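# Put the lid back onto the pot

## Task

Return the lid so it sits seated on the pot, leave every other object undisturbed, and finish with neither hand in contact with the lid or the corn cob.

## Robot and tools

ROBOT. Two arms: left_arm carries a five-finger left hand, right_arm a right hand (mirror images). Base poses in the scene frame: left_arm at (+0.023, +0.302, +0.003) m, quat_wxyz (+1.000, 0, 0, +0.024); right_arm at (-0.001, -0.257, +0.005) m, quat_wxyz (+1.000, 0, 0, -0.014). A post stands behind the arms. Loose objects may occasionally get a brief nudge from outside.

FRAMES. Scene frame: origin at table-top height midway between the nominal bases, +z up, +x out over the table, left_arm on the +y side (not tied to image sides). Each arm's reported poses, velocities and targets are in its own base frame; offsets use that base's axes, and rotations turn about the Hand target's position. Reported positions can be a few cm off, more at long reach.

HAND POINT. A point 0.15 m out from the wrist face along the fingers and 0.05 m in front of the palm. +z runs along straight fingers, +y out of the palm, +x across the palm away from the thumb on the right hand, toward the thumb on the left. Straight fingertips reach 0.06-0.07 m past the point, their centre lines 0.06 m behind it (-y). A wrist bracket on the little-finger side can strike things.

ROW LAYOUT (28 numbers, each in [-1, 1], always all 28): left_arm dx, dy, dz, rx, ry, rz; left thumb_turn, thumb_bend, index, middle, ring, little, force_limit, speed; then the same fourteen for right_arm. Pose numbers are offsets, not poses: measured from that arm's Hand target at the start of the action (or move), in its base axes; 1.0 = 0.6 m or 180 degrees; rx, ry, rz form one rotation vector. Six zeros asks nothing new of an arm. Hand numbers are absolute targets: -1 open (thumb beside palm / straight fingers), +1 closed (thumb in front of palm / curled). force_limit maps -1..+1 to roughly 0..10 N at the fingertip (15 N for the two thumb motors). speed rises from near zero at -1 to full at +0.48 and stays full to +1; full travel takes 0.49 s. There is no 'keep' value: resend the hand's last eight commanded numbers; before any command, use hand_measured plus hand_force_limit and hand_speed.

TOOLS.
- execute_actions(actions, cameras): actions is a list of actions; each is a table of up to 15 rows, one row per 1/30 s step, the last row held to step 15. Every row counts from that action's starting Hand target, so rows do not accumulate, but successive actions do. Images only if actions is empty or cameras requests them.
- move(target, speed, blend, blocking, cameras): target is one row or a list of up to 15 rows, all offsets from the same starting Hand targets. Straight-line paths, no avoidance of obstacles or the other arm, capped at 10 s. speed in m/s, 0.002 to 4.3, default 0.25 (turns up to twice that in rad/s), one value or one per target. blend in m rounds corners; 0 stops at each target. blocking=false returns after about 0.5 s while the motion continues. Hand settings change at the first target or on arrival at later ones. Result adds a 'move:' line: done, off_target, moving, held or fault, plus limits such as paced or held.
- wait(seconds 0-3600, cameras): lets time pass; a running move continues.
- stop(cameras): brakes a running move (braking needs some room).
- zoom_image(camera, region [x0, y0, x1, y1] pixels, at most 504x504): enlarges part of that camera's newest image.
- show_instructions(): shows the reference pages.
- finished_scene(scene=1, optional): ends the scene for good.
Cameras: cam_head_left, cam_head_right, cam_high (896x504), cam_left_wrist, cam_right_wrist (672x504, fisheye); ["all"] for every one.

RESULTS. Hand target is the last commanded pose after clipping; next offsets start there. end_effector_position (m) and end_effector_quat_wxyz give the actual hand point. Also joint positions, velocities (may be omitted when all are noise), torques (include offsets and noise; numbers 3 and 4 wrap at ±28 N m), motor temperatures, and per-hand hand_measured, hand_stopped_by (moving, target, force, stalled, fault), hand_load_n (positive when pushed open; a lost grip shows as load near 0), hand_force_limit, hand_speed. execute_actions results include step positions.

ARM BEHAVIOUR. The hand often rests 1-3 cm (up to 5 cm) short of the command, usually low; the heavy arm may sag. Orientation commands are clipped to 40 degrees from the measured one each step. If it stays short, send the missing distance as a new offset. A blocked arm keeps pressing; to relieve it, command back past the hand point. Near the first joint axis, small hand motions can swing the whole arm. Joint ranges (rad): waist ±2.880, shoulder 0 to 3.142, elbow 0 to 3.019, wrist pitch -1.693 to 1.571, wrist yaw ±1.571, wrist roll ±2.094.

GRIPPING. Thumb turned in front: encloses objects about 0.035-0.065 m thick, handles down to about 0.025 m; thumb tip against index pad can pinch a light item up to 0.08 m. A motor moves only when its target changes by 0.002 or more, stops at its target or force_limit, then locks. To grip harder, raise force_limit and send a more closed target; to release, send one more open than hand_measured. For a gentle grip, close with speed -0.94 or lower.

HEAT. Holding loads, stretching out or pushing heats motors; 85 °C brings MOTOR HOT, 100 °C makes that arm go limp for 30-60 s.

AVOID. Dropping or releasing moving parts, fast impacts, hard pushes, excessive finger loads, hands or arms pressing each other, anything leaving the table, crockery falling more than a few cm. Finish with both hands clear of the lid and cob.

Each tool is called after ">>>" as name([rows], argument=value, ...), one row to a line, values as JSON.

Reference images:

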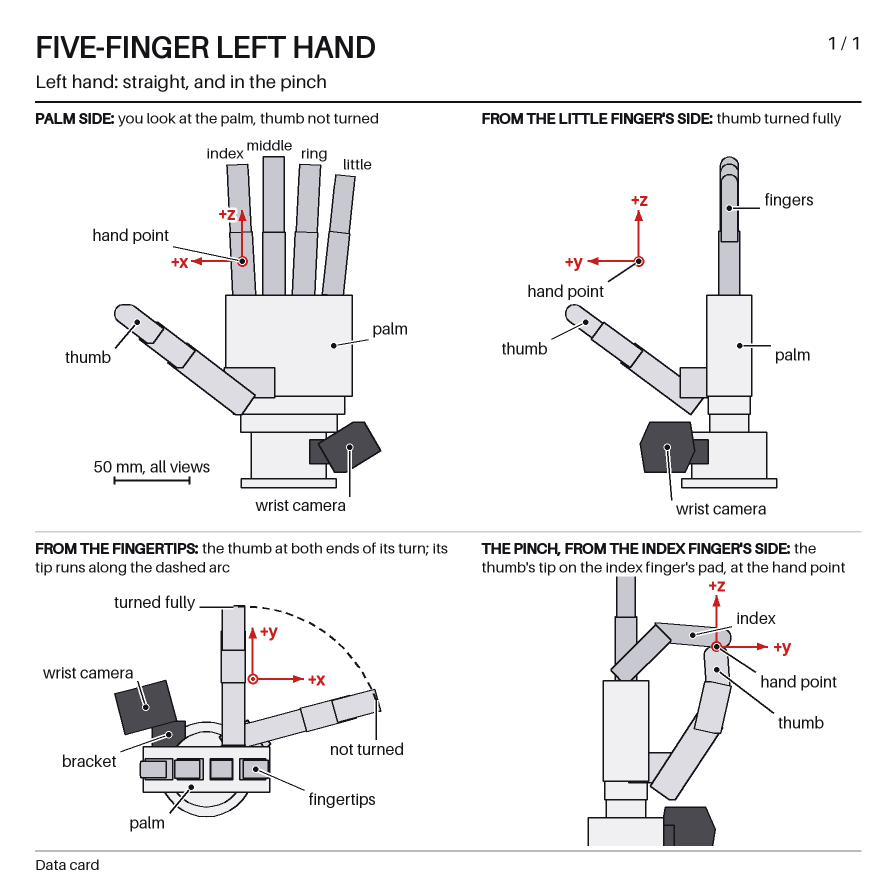

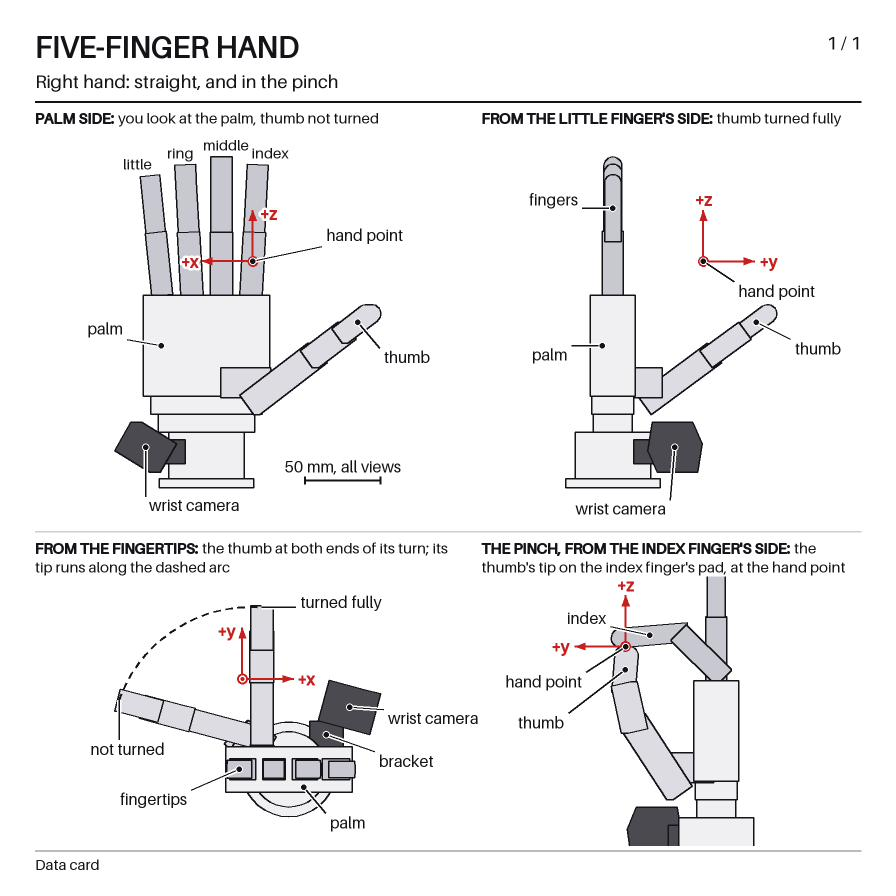

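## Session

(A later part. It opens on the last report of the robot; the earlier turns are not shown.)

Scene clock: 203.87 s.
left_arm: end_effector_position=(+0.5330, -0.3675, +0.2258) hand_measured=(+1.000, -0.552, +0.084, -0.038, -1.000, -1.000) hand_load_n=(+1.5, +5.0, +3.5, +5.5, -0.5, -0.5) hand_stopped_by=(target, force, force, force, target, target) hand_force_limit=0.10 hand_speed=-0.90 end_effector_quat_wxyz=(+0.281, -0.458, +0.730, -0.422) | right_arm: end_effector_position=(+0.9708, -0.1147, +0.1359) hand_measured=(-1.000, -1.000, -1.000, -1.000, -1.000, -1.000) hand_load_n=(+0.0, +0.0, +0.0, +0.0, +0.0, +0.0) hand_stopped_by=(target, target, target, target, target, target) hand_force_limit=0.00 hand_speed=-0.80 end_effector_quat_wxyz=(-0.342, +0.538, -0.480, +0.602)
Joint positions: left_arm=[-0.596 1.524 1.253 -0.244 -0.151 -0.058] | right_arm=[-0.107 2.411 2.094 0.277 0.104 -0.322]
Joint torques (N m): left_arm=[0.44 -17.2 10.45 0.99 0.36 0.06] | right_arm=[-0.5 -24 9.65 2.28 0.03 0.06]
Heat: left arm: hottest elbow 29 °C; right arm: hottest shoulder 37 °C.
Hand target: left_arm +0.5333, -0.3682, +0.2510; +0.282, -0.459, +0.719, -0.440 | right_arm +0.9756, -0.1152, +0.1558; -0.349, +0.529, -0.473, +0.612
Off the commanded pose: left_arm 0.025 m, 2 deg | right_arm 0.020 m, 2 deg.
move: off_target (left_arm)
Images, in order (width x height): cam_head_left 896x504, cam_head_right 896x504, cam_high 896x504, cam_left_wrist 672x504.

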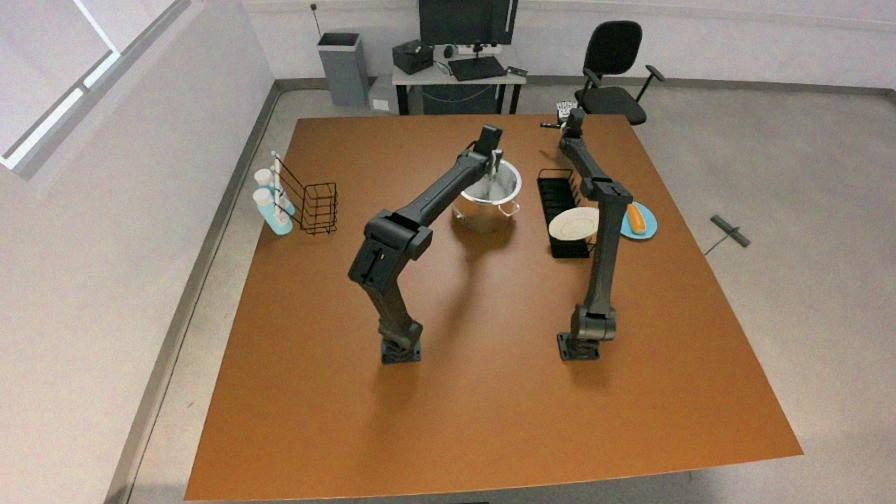

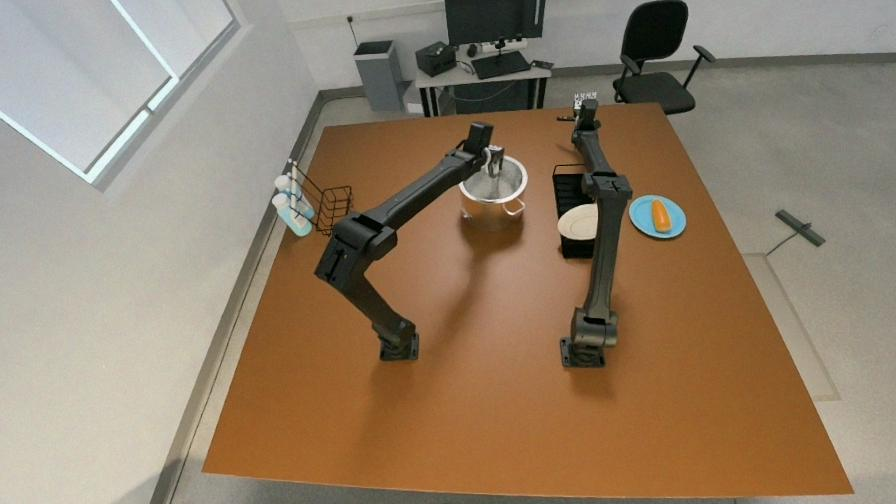

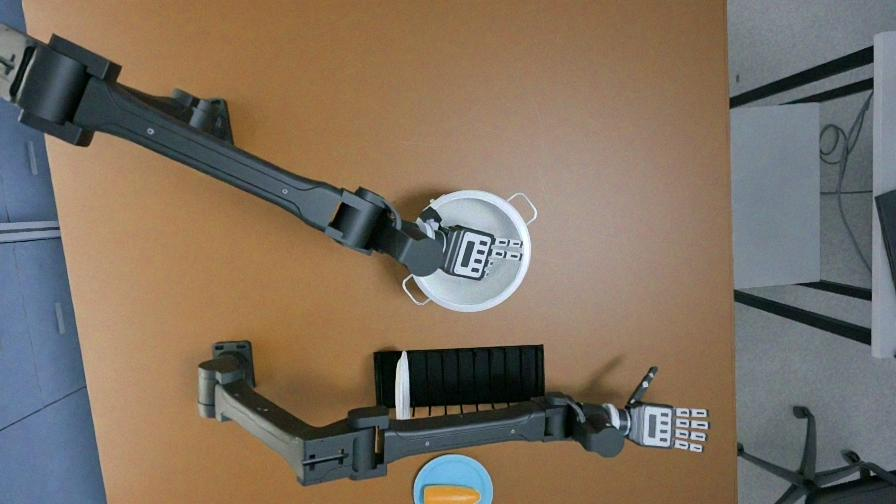

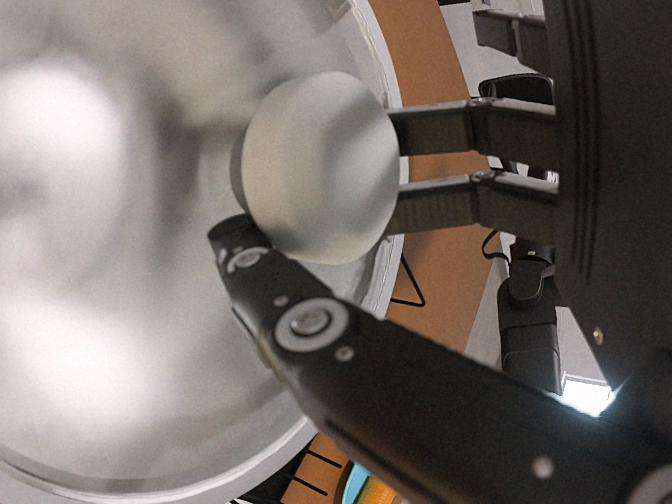

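>>> move(target=[0.0,0.0,-0.03,-0.0015,0.0091,0,1,0.2,0.4,0.3,-1,-1,0.1,-0.9,0,0,0,0,0,0,-1,-1,-1,-1,-1,-1,0,-0.8], speed=0.05, cameras=["cam_high","cam_head_left","cam_head_right","cam_left_wrist"])

>>> zoom_image(camera="cam_high", region=[400, 180, 550, 320])

>>> zoom_image(camera="cam_head_right", region=[450, 150, 540, 230])

>>> zoom_image(camera="cam_head_left", region=[440, 150, 530, 230])

Scene clock: 207.23 s.
left_arm: end_effector_position=(+0.5330, -0.3677, +0.2253) hand_measured=(+1.000, -0.552, +0.084, -0.038, -1.000, -1.000) hand_load_n=(+1.0, +4.5, +3.5, +5.5, -0.5, +0.0) hand_stopped_by=(target, force, force, force, target, target) hand_force_limit=0.10 hand_speed=-0.90 end_effector_quat_wxyz=(+0.274, -0.462, +0.729, -0.425) | right_arm: end_effector_position=(+0.9708, -0.1147, +0.1359) hand_measured=(-1.000, -1.000, -1.000, -1.000, -1.000, -1.000) hand_load_n=(-0.5, +0.0, -0.5, +0.0, +0.0, +0.0) hand_stopped_by=(target, target, target, target, target, target) hand_force_limit=0.00 hand_speed=-0.80 end_effector_quat_wxyz=(-0.342, +0.538, -0.480, +0.602)
Joint positions: left_arm=[-0.591 1.524 1.253 -0.244 -0.138 -0.07] | right_arm=[-0.107 2.411 2.094 0.277 0.104 -0.322]
Joint torques (N m): left_arm=[0.56 -15.27 9.16 1.47 0.42 -0.01] | right_arm=[-0.5 -23.94 9.65 2.29 0.04 0.05]
Heat: left arm: hottest elbow 29 °C; right arm: hottest shoulder 37 °C.
Hand target: left_arm +0.5334, -0.3681, +0.2328; +0.271, -0.466, +0.722, -0.435 | right_arm +0.9756, -0.1152, +0.1558; -0.349, +0.529, -0.473, +0.612
Off the commanded pose: left_arm 0.008 m, 2 deg | right_arm 0.020 m, 2 deg.
move: done
Images, in order (width x height): cam_head_left 896x504, cam_head_right 896x504, cam_high 896x504, cam_left_wrist 672x504.

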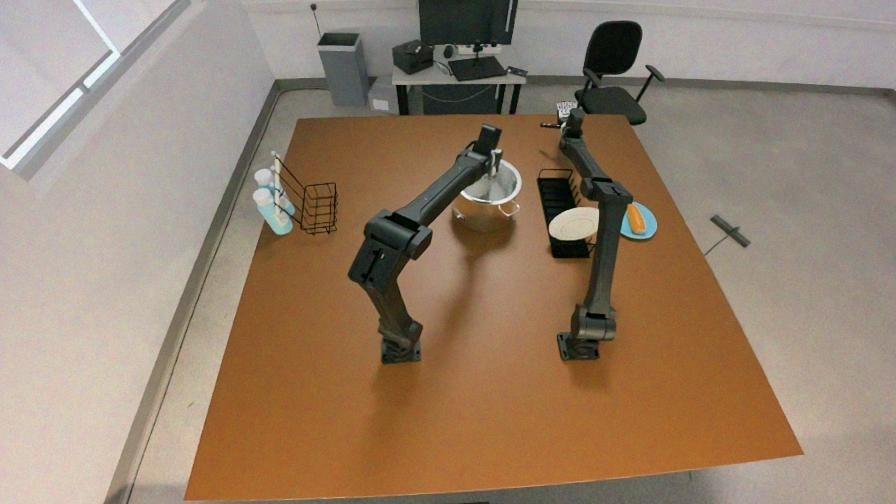

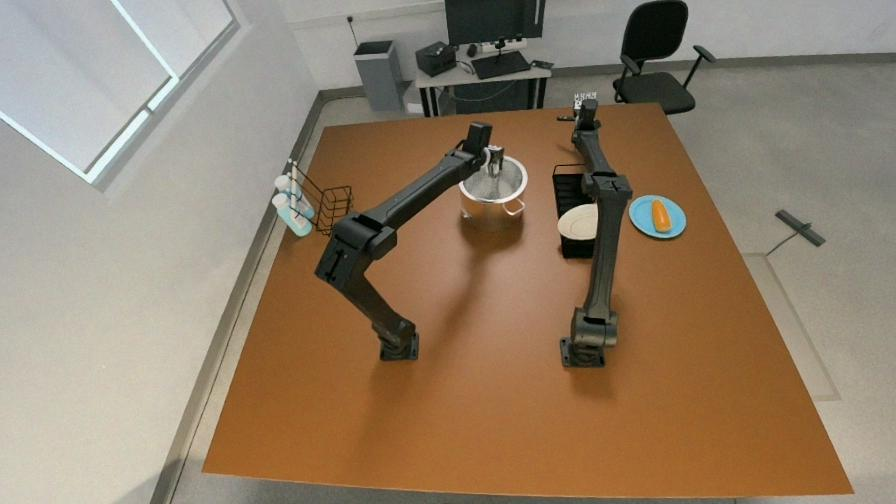

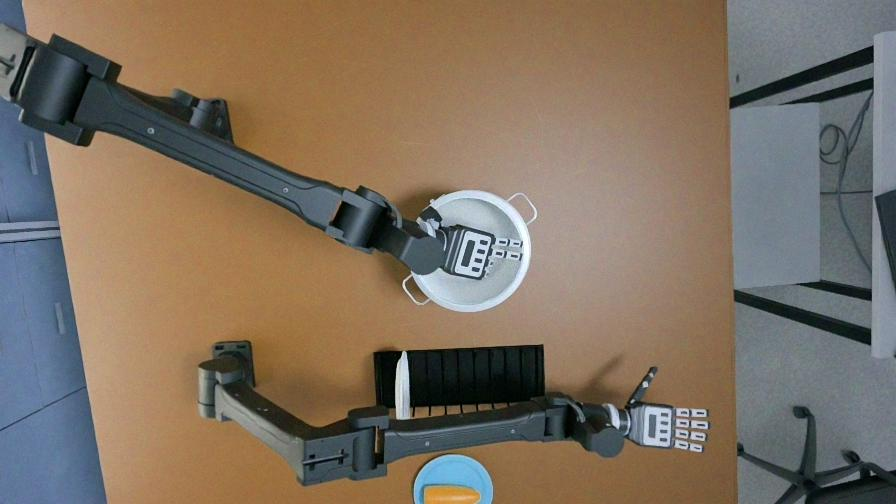

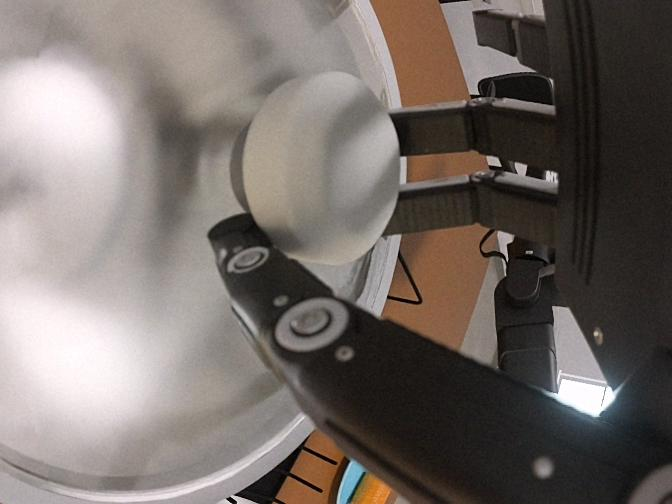

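Scaled by 3.360 from the camera's image (finer frame: 1280x720).

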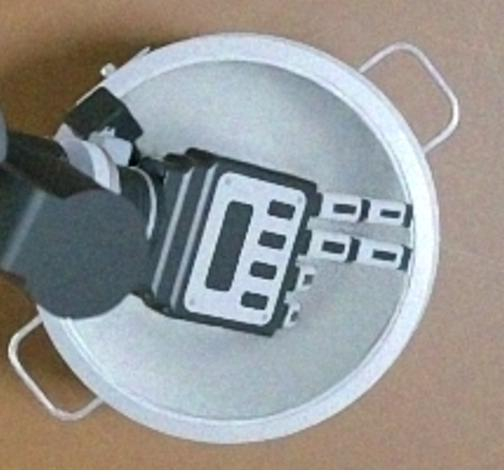

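Scaled by 5.600 from the camera's image (finer frame: 1280x720).

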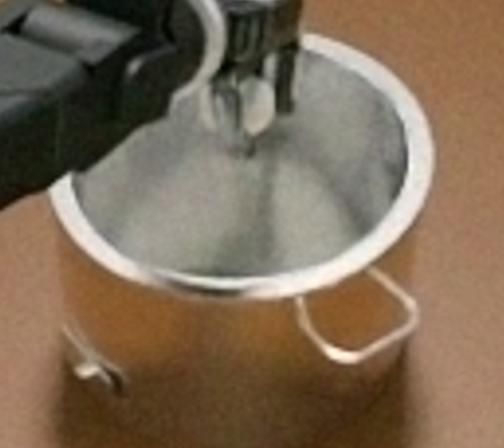

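Scaled by 5.600 from the camera's image (finer frame: 1280x720).

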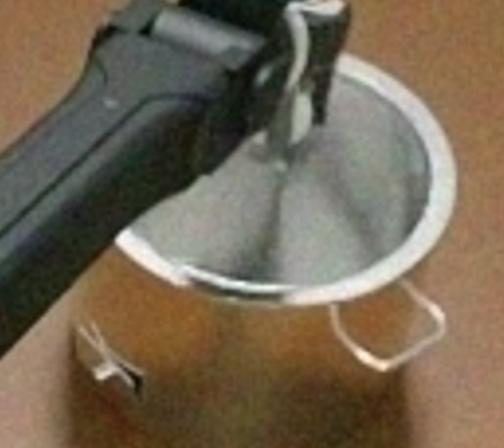

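>>> move(target=[0,0,0,0,0,0,1,-0.8,-0.5,-0.5,-1,-1,0.1,-0.8,0,0,0,0,0,0,-1,-1,-1,-1,-1,-1,0,-0.8], cameras=["cam_high","cam_head_left","cam_head_right","cam_left_wrist"])

>>> zoom_image(camera="cam_high", region=[400, 180, 550, 320])

>>> zoom_image(camera="cam_head_right", region=[450, 150, 540, 230])

>>> zoom_image(camera="cam_head_left", region=[440, 150, 530, 230])

Scene clock: 211.90 s.
left_arm: end_effector_position=(+0.5316, -0.3692, +0.2246) hand_measured=(+1.000, -0.800, -0.500, -0.500, -1.000, -1.000) hand_load_n=(+0.0, +0.0, +0.0, +0.0, +0.0, +0.0) hand_stopped_by=(target, target, target, target, target, target) hand_force_limit=0.10 hand_speed=-0.80 end_effector_quat_wxyz=(+0.270, -0.463, +0.729, -0.427) | right_arm: end_effector_position=(+0.9708, -0.1147, +0.1359) hand_measured=(-1.000, -1.000, -1.000, -1.000, -1.000, -1.000) hand_load_n=(-0.5, +0.0, +0.0, +0.0, +0.0, +0.0) hand_stopped_by=(target, target, target, target, target, target) hand_force_limit=0.00 hand_speed=-0.80 end_effector_quat_wxyz=(-0.342, +0.538, -0.480, +0.602)
Joint positions: left_arm=[-0.591 1.524 1.251 -0.244 -0.13 -0.077] | right_arm=[-0.107 2.411 2.094 0.277 0.104 -0.322]
Joint torques (N m): left_arm=[0.21 -15.62 9.32 1.43 0.16 0.06] | right_arm=[-0.5 -23.94 9.66 2.29 0.04 0.06]
Heat: left arm: hottest elbow 29 °C; right arm: hottest shoulder 37 °C.
Hand target: left_arm +0.5334, -0.3681, +0.2329; +0.271, -0.466, +0.722, -0.435 | right_arm +0.9756, -0.1152, +0.1558; -0.349, +0.529, -0.473, +0.612
Off the commanded pose: left_arm 0.009 m, 1 deg | right_arm 0.020 m, 2 deg.
move: done
Images, in order (width x height): cam_head_left 896x504, cam_head_right 896x504, cam_high 896x504, cam_left_wrist 672x504.

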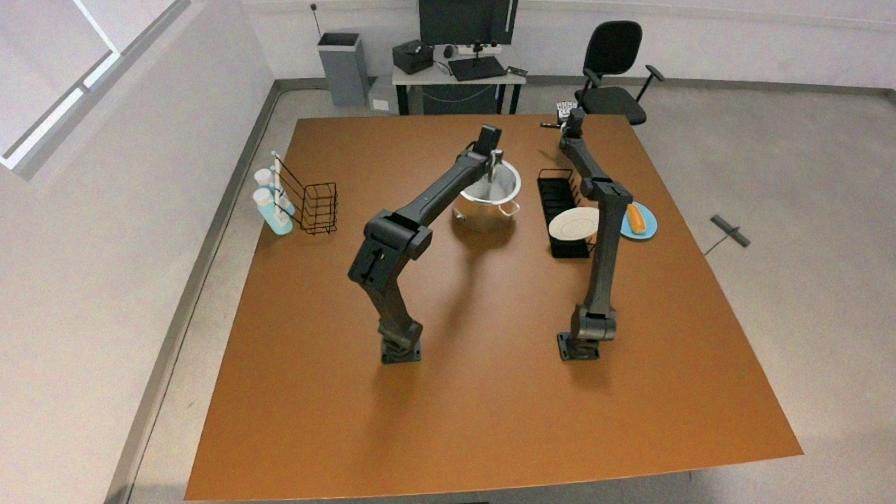

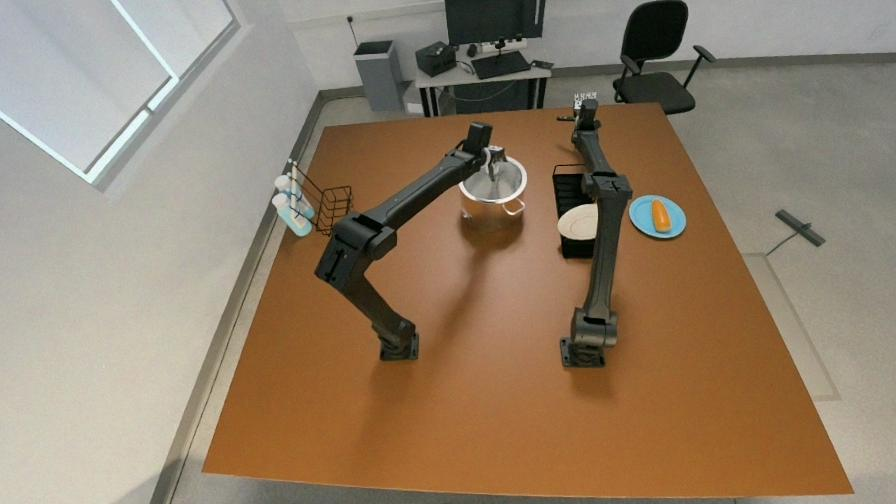

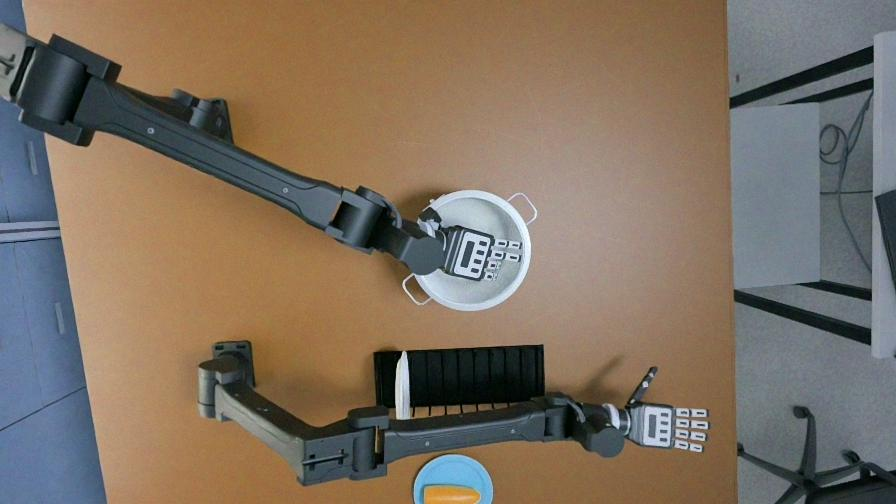

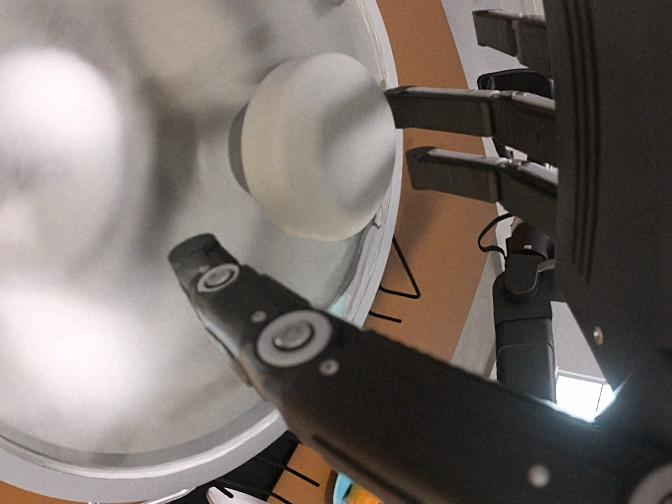

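Scaled by 3.360 from the camera's image (finer frame: 1280x720).

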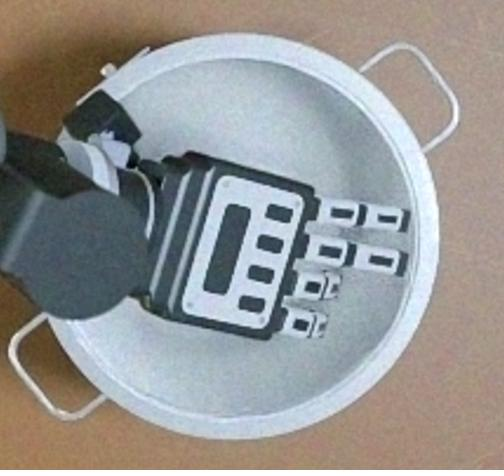

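Scaled by 5.600 from the camera's image (finer frame: 1280x720).

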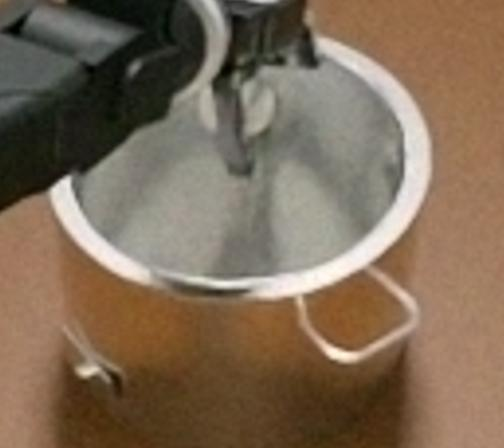

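Scaled by 5.600 from the camera's image (finer frame: 1280x720).

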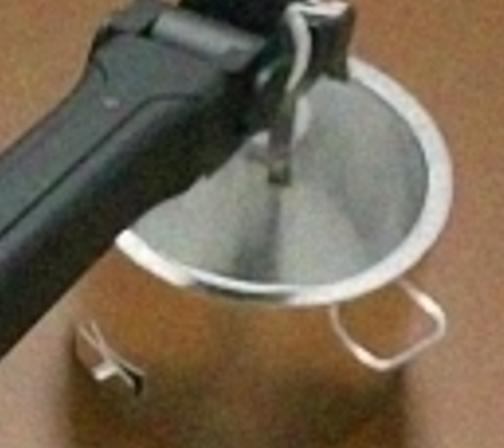

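>>> move([
  [0,0,0,0,0,0,1,-1,-1,-1,-1,-1,0.1,-0.2,0,0,0,0,0,0,-1,-1,-1,-1,-1,-1,0,-0.8],
  [0,0,0.08,0,0,0,1,-1,-1,-1,-1,-1,0.1,-0.2,0,0,0,0,0,0,-1,-1,-1,-1,-1,-1,0,-0.8],
  [-0.02,0.01,0.2,0,0,0,1,-1,-1,-1,-1,-1,0.1,-0.2,0,0,0,0,0,0,-1,-1,-1,-1,-1,-1,0,-0.8],
], speed=0.08, blend=[0,0.02,0], cameras=["cam_high","cam_head_left","cam_head_right","cam_left_wrist"])

>>> zoom_image(camera="cam_high", region=[400, 180, 550, 320])

>>> zoom_image(camera="cam_head_right", region=[450, 150, 540, 230])

Scene clock: 217.13 s.
left_arm: end_effector_position=(+0.5162, -0.3589, +0.3205) hand_measured=(+1.000, -1.000, -1.000, -1.000, -1.000, -1.000) hand_load_n=(+0.0, +0.0, +0.0, +0.0, +0.0, +0.0) hand_stopped_by=(target, target, target, target, target, target) hand_force_limit=0.10 hand_speed=-0.20 end_effector_quat_wxyz=(+0.264, -0.467, +0.735, -0.414) | right_arm: end_effector_position=(+0.9708, -0.1147, +0.1359) hand_measured=(-1.000, -1.000, -1.000, -1.000, -1.000, -1.000) hand_load_n=(+0.0, +0.0, +0.0, -0.5, +0.0, +0.0) hand_stopped_by=(target, target, target, target, target, target) hand_force_limit=0.00 hand_speed=-0.80 end_effector_quat_wxyz=(-0.342, +0.538, -0.480, +0.602)
Joint positions: left_arm=[-0.591 1.454 1.446 -0.541 -0.13 -0.078] | right_arm=[-0.107 2.411 2.094 0.277 0.104 -0.322]
Joint torques (N m): left_arm=[0.38 -14.92 13.53 0.91 0.05 0.09] | right_arm=[-0.62 -24 9.66 2.28 0.03 0.06]
Heat: left arm: hottest elbow 29 °C; right arm: hottest shoulder 37 °C.
Hand target: left_arm +0.5214, -0.3621, +0.3530; +0.271, -0.466, +0.722, -0.435 | right_arm +0.9756, -0.1152, +0.1558; -0.349, +0.529, -0.473, +0.612
Off the commanded pose: left_arm 0.033 m, 3 deg | right_arm 0.020 m, 2 deg.
move: off_target (left_arm)
Images, in order (width x height): cam_head_left 896x504, cam_head_right 896x504, cam_high 896x504, cam_left_wrist 672x504.

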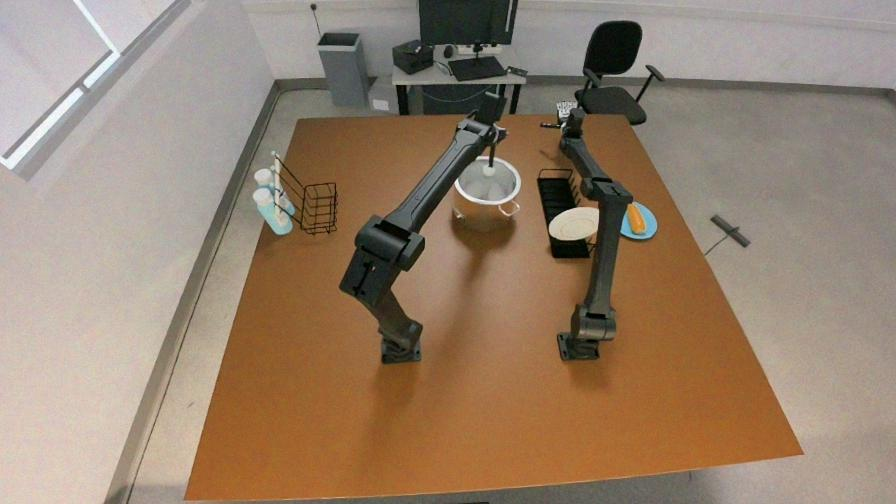

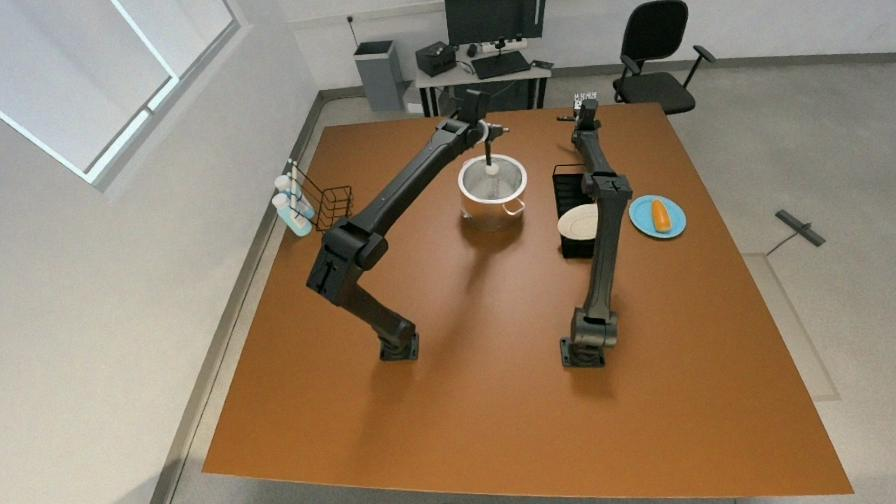

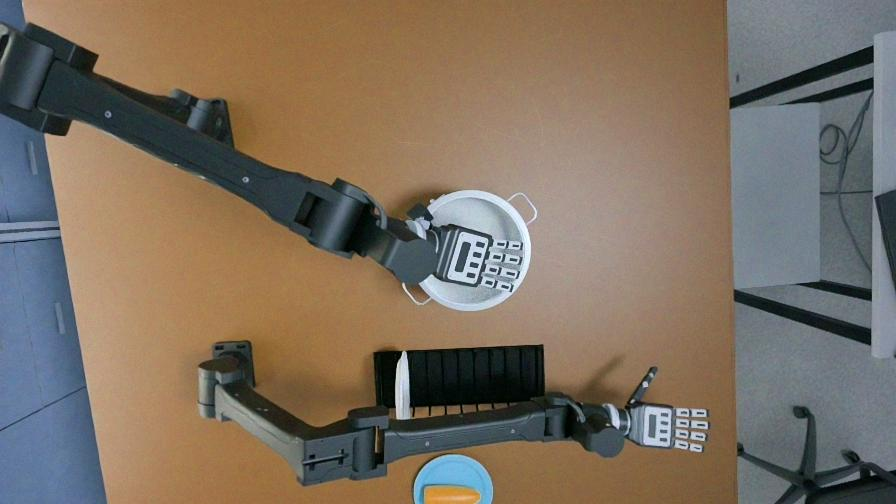

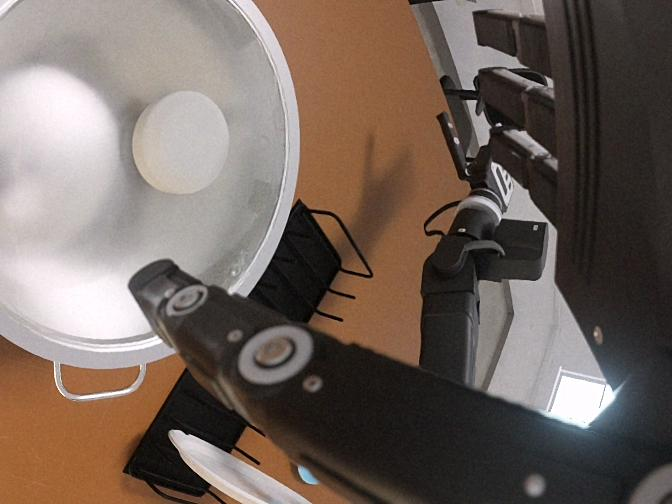

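Scaled by 3.360 from the camera's image (finer frame: 1280x720).

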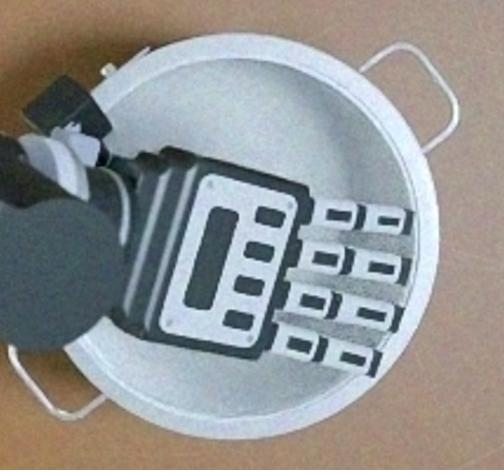

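Scaled by 5.600 from the camera's image (finer frame: 1280x720).

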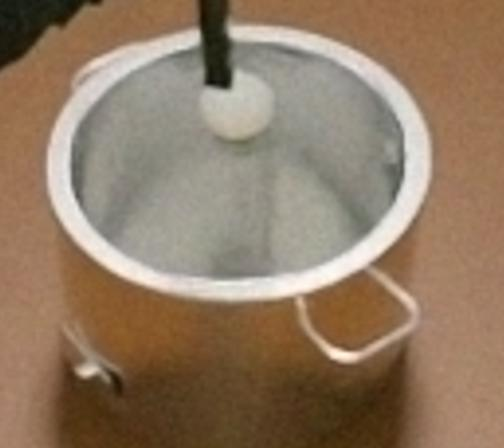

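>>> move(target=[-0.15,0.3,0.1,0,0,0,1,-1,-1,-1,-1,-1,0.1,-0.2,0,0,0,0,0,0,-1,-1,-1,-1,-1,-1,0,-0.8], speed=0.2, cameras=["cam_high","cam_head_left","cam_head_right","cam_left_wrist"])

>>> zoom_image(camera="cam_high", region=[400, 180, 550, 320])

>>> zoom_image(camera="cam_head_left", region=[440, 150, 530, 230])

Scene clock: 220.80 s.
left_arm: end_effector_position=(+0.4300, -0.1868, +0.4154) hand_measured=(+1.000, -1.000, -1.000, -1.000, -1.000, -1.000) hand_load_n=(+0.0, +0.0, +0.0, +0.0, +0.0, +0.0) hand_stopped_by=(target, target, target, target, target, target) hand_force_limit=0.10 hand_speed=-0.20 end_effector_quat_wxyz=(+0.270, -0.464, +0.720, -0.440) | right_arm: end_effector_position=(+0.9708, -0.1147, +0.1359) hand_measured=(-1.000, -1.000, -1.000, -1.000, -1.000, -1.000) hand_load_n=(-0.5, +0.0, +0.0, +0.0, +0.0, -0.5) hand_stopped_by=(target, target, target, target, target, target) hand_force_limit=0.00 hand_speed=-0.80 end_effector_quat_wxyz=(-0.342, +0.538, -0.480, +0.602)
Joint positions: left_arm=[-0.294 1.056 1.322 -0.757 0.136 0.05] | right_arm=[-0.107 2.411 2.094 0.277 0.104 -0.322]
Joint torques (N m): left_arm=[1.14 -7 9.43 1.02 0.26 0.2] | right_arm=[-0.56 -23.94 9.63 2.26 0.04 0.06]
Heat: left arm: hottest elbow 29 °C; right arm: hottest shoulder 37 °C.
Hand target: left_arm +0.4315, -0.1822, +0.4130; +0.271, -0.465, +0.722, -0.435 | right_arm +0.9756, -0.1152, +0.1558; -0.349, +0.529, -0.473, +0.612
Off the commanded pose: left_arm 0.005 m, 1 deg | right_arm 0.020 m, 2 deg.
move: done
Images, in order (width x height): cam_head_left 896x504, cam_head_right 896x504, cam_high 896x504, cam_left_wrist 672x504.

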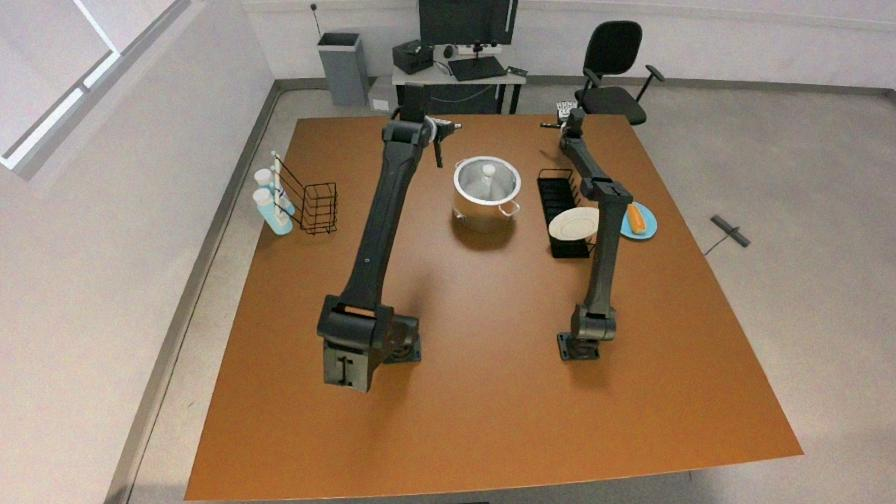

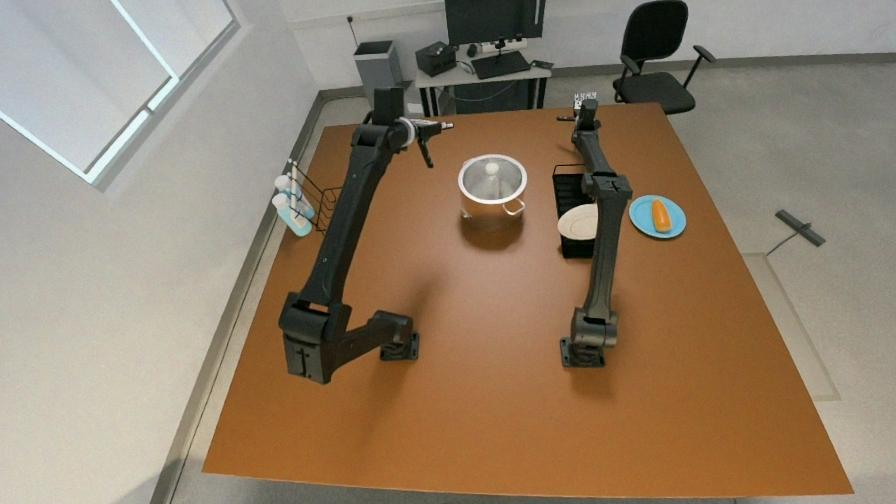

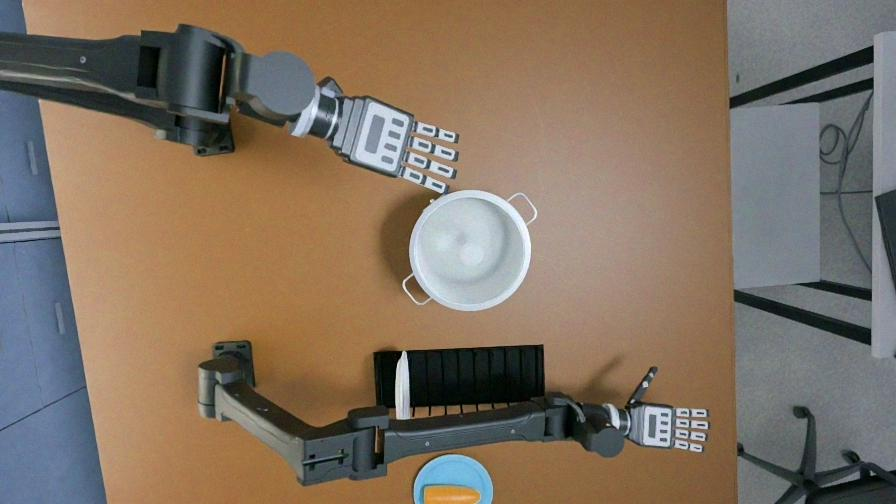

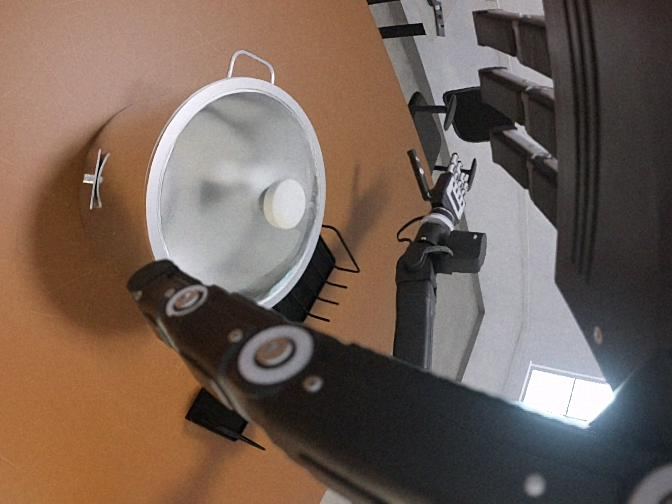

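Scaled by 3.360 from the camera's image (finer frame: 1280x720).

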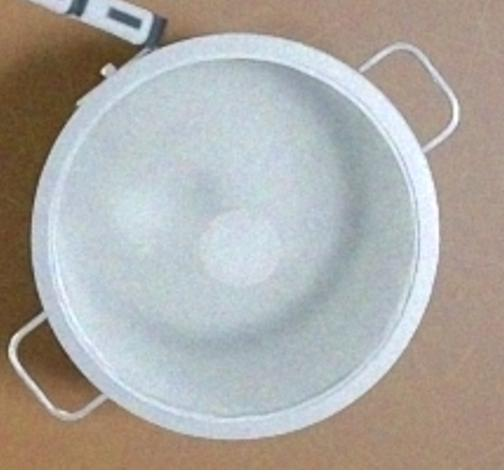

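Scaled by 5.600 from the camera's image (finer frame: 1280x720).

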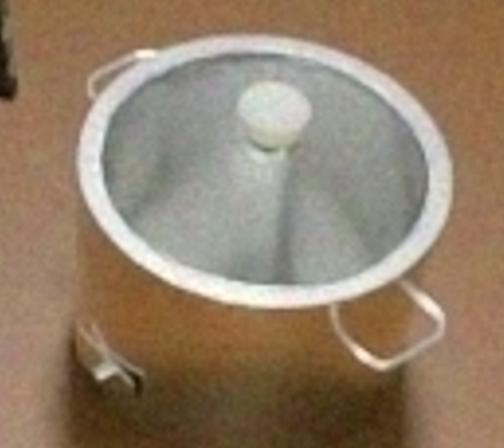

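The lid looks seated and centred on the pot, and neither hand is touching it.

>>> finished_scene()

The scene is finished: the task was done.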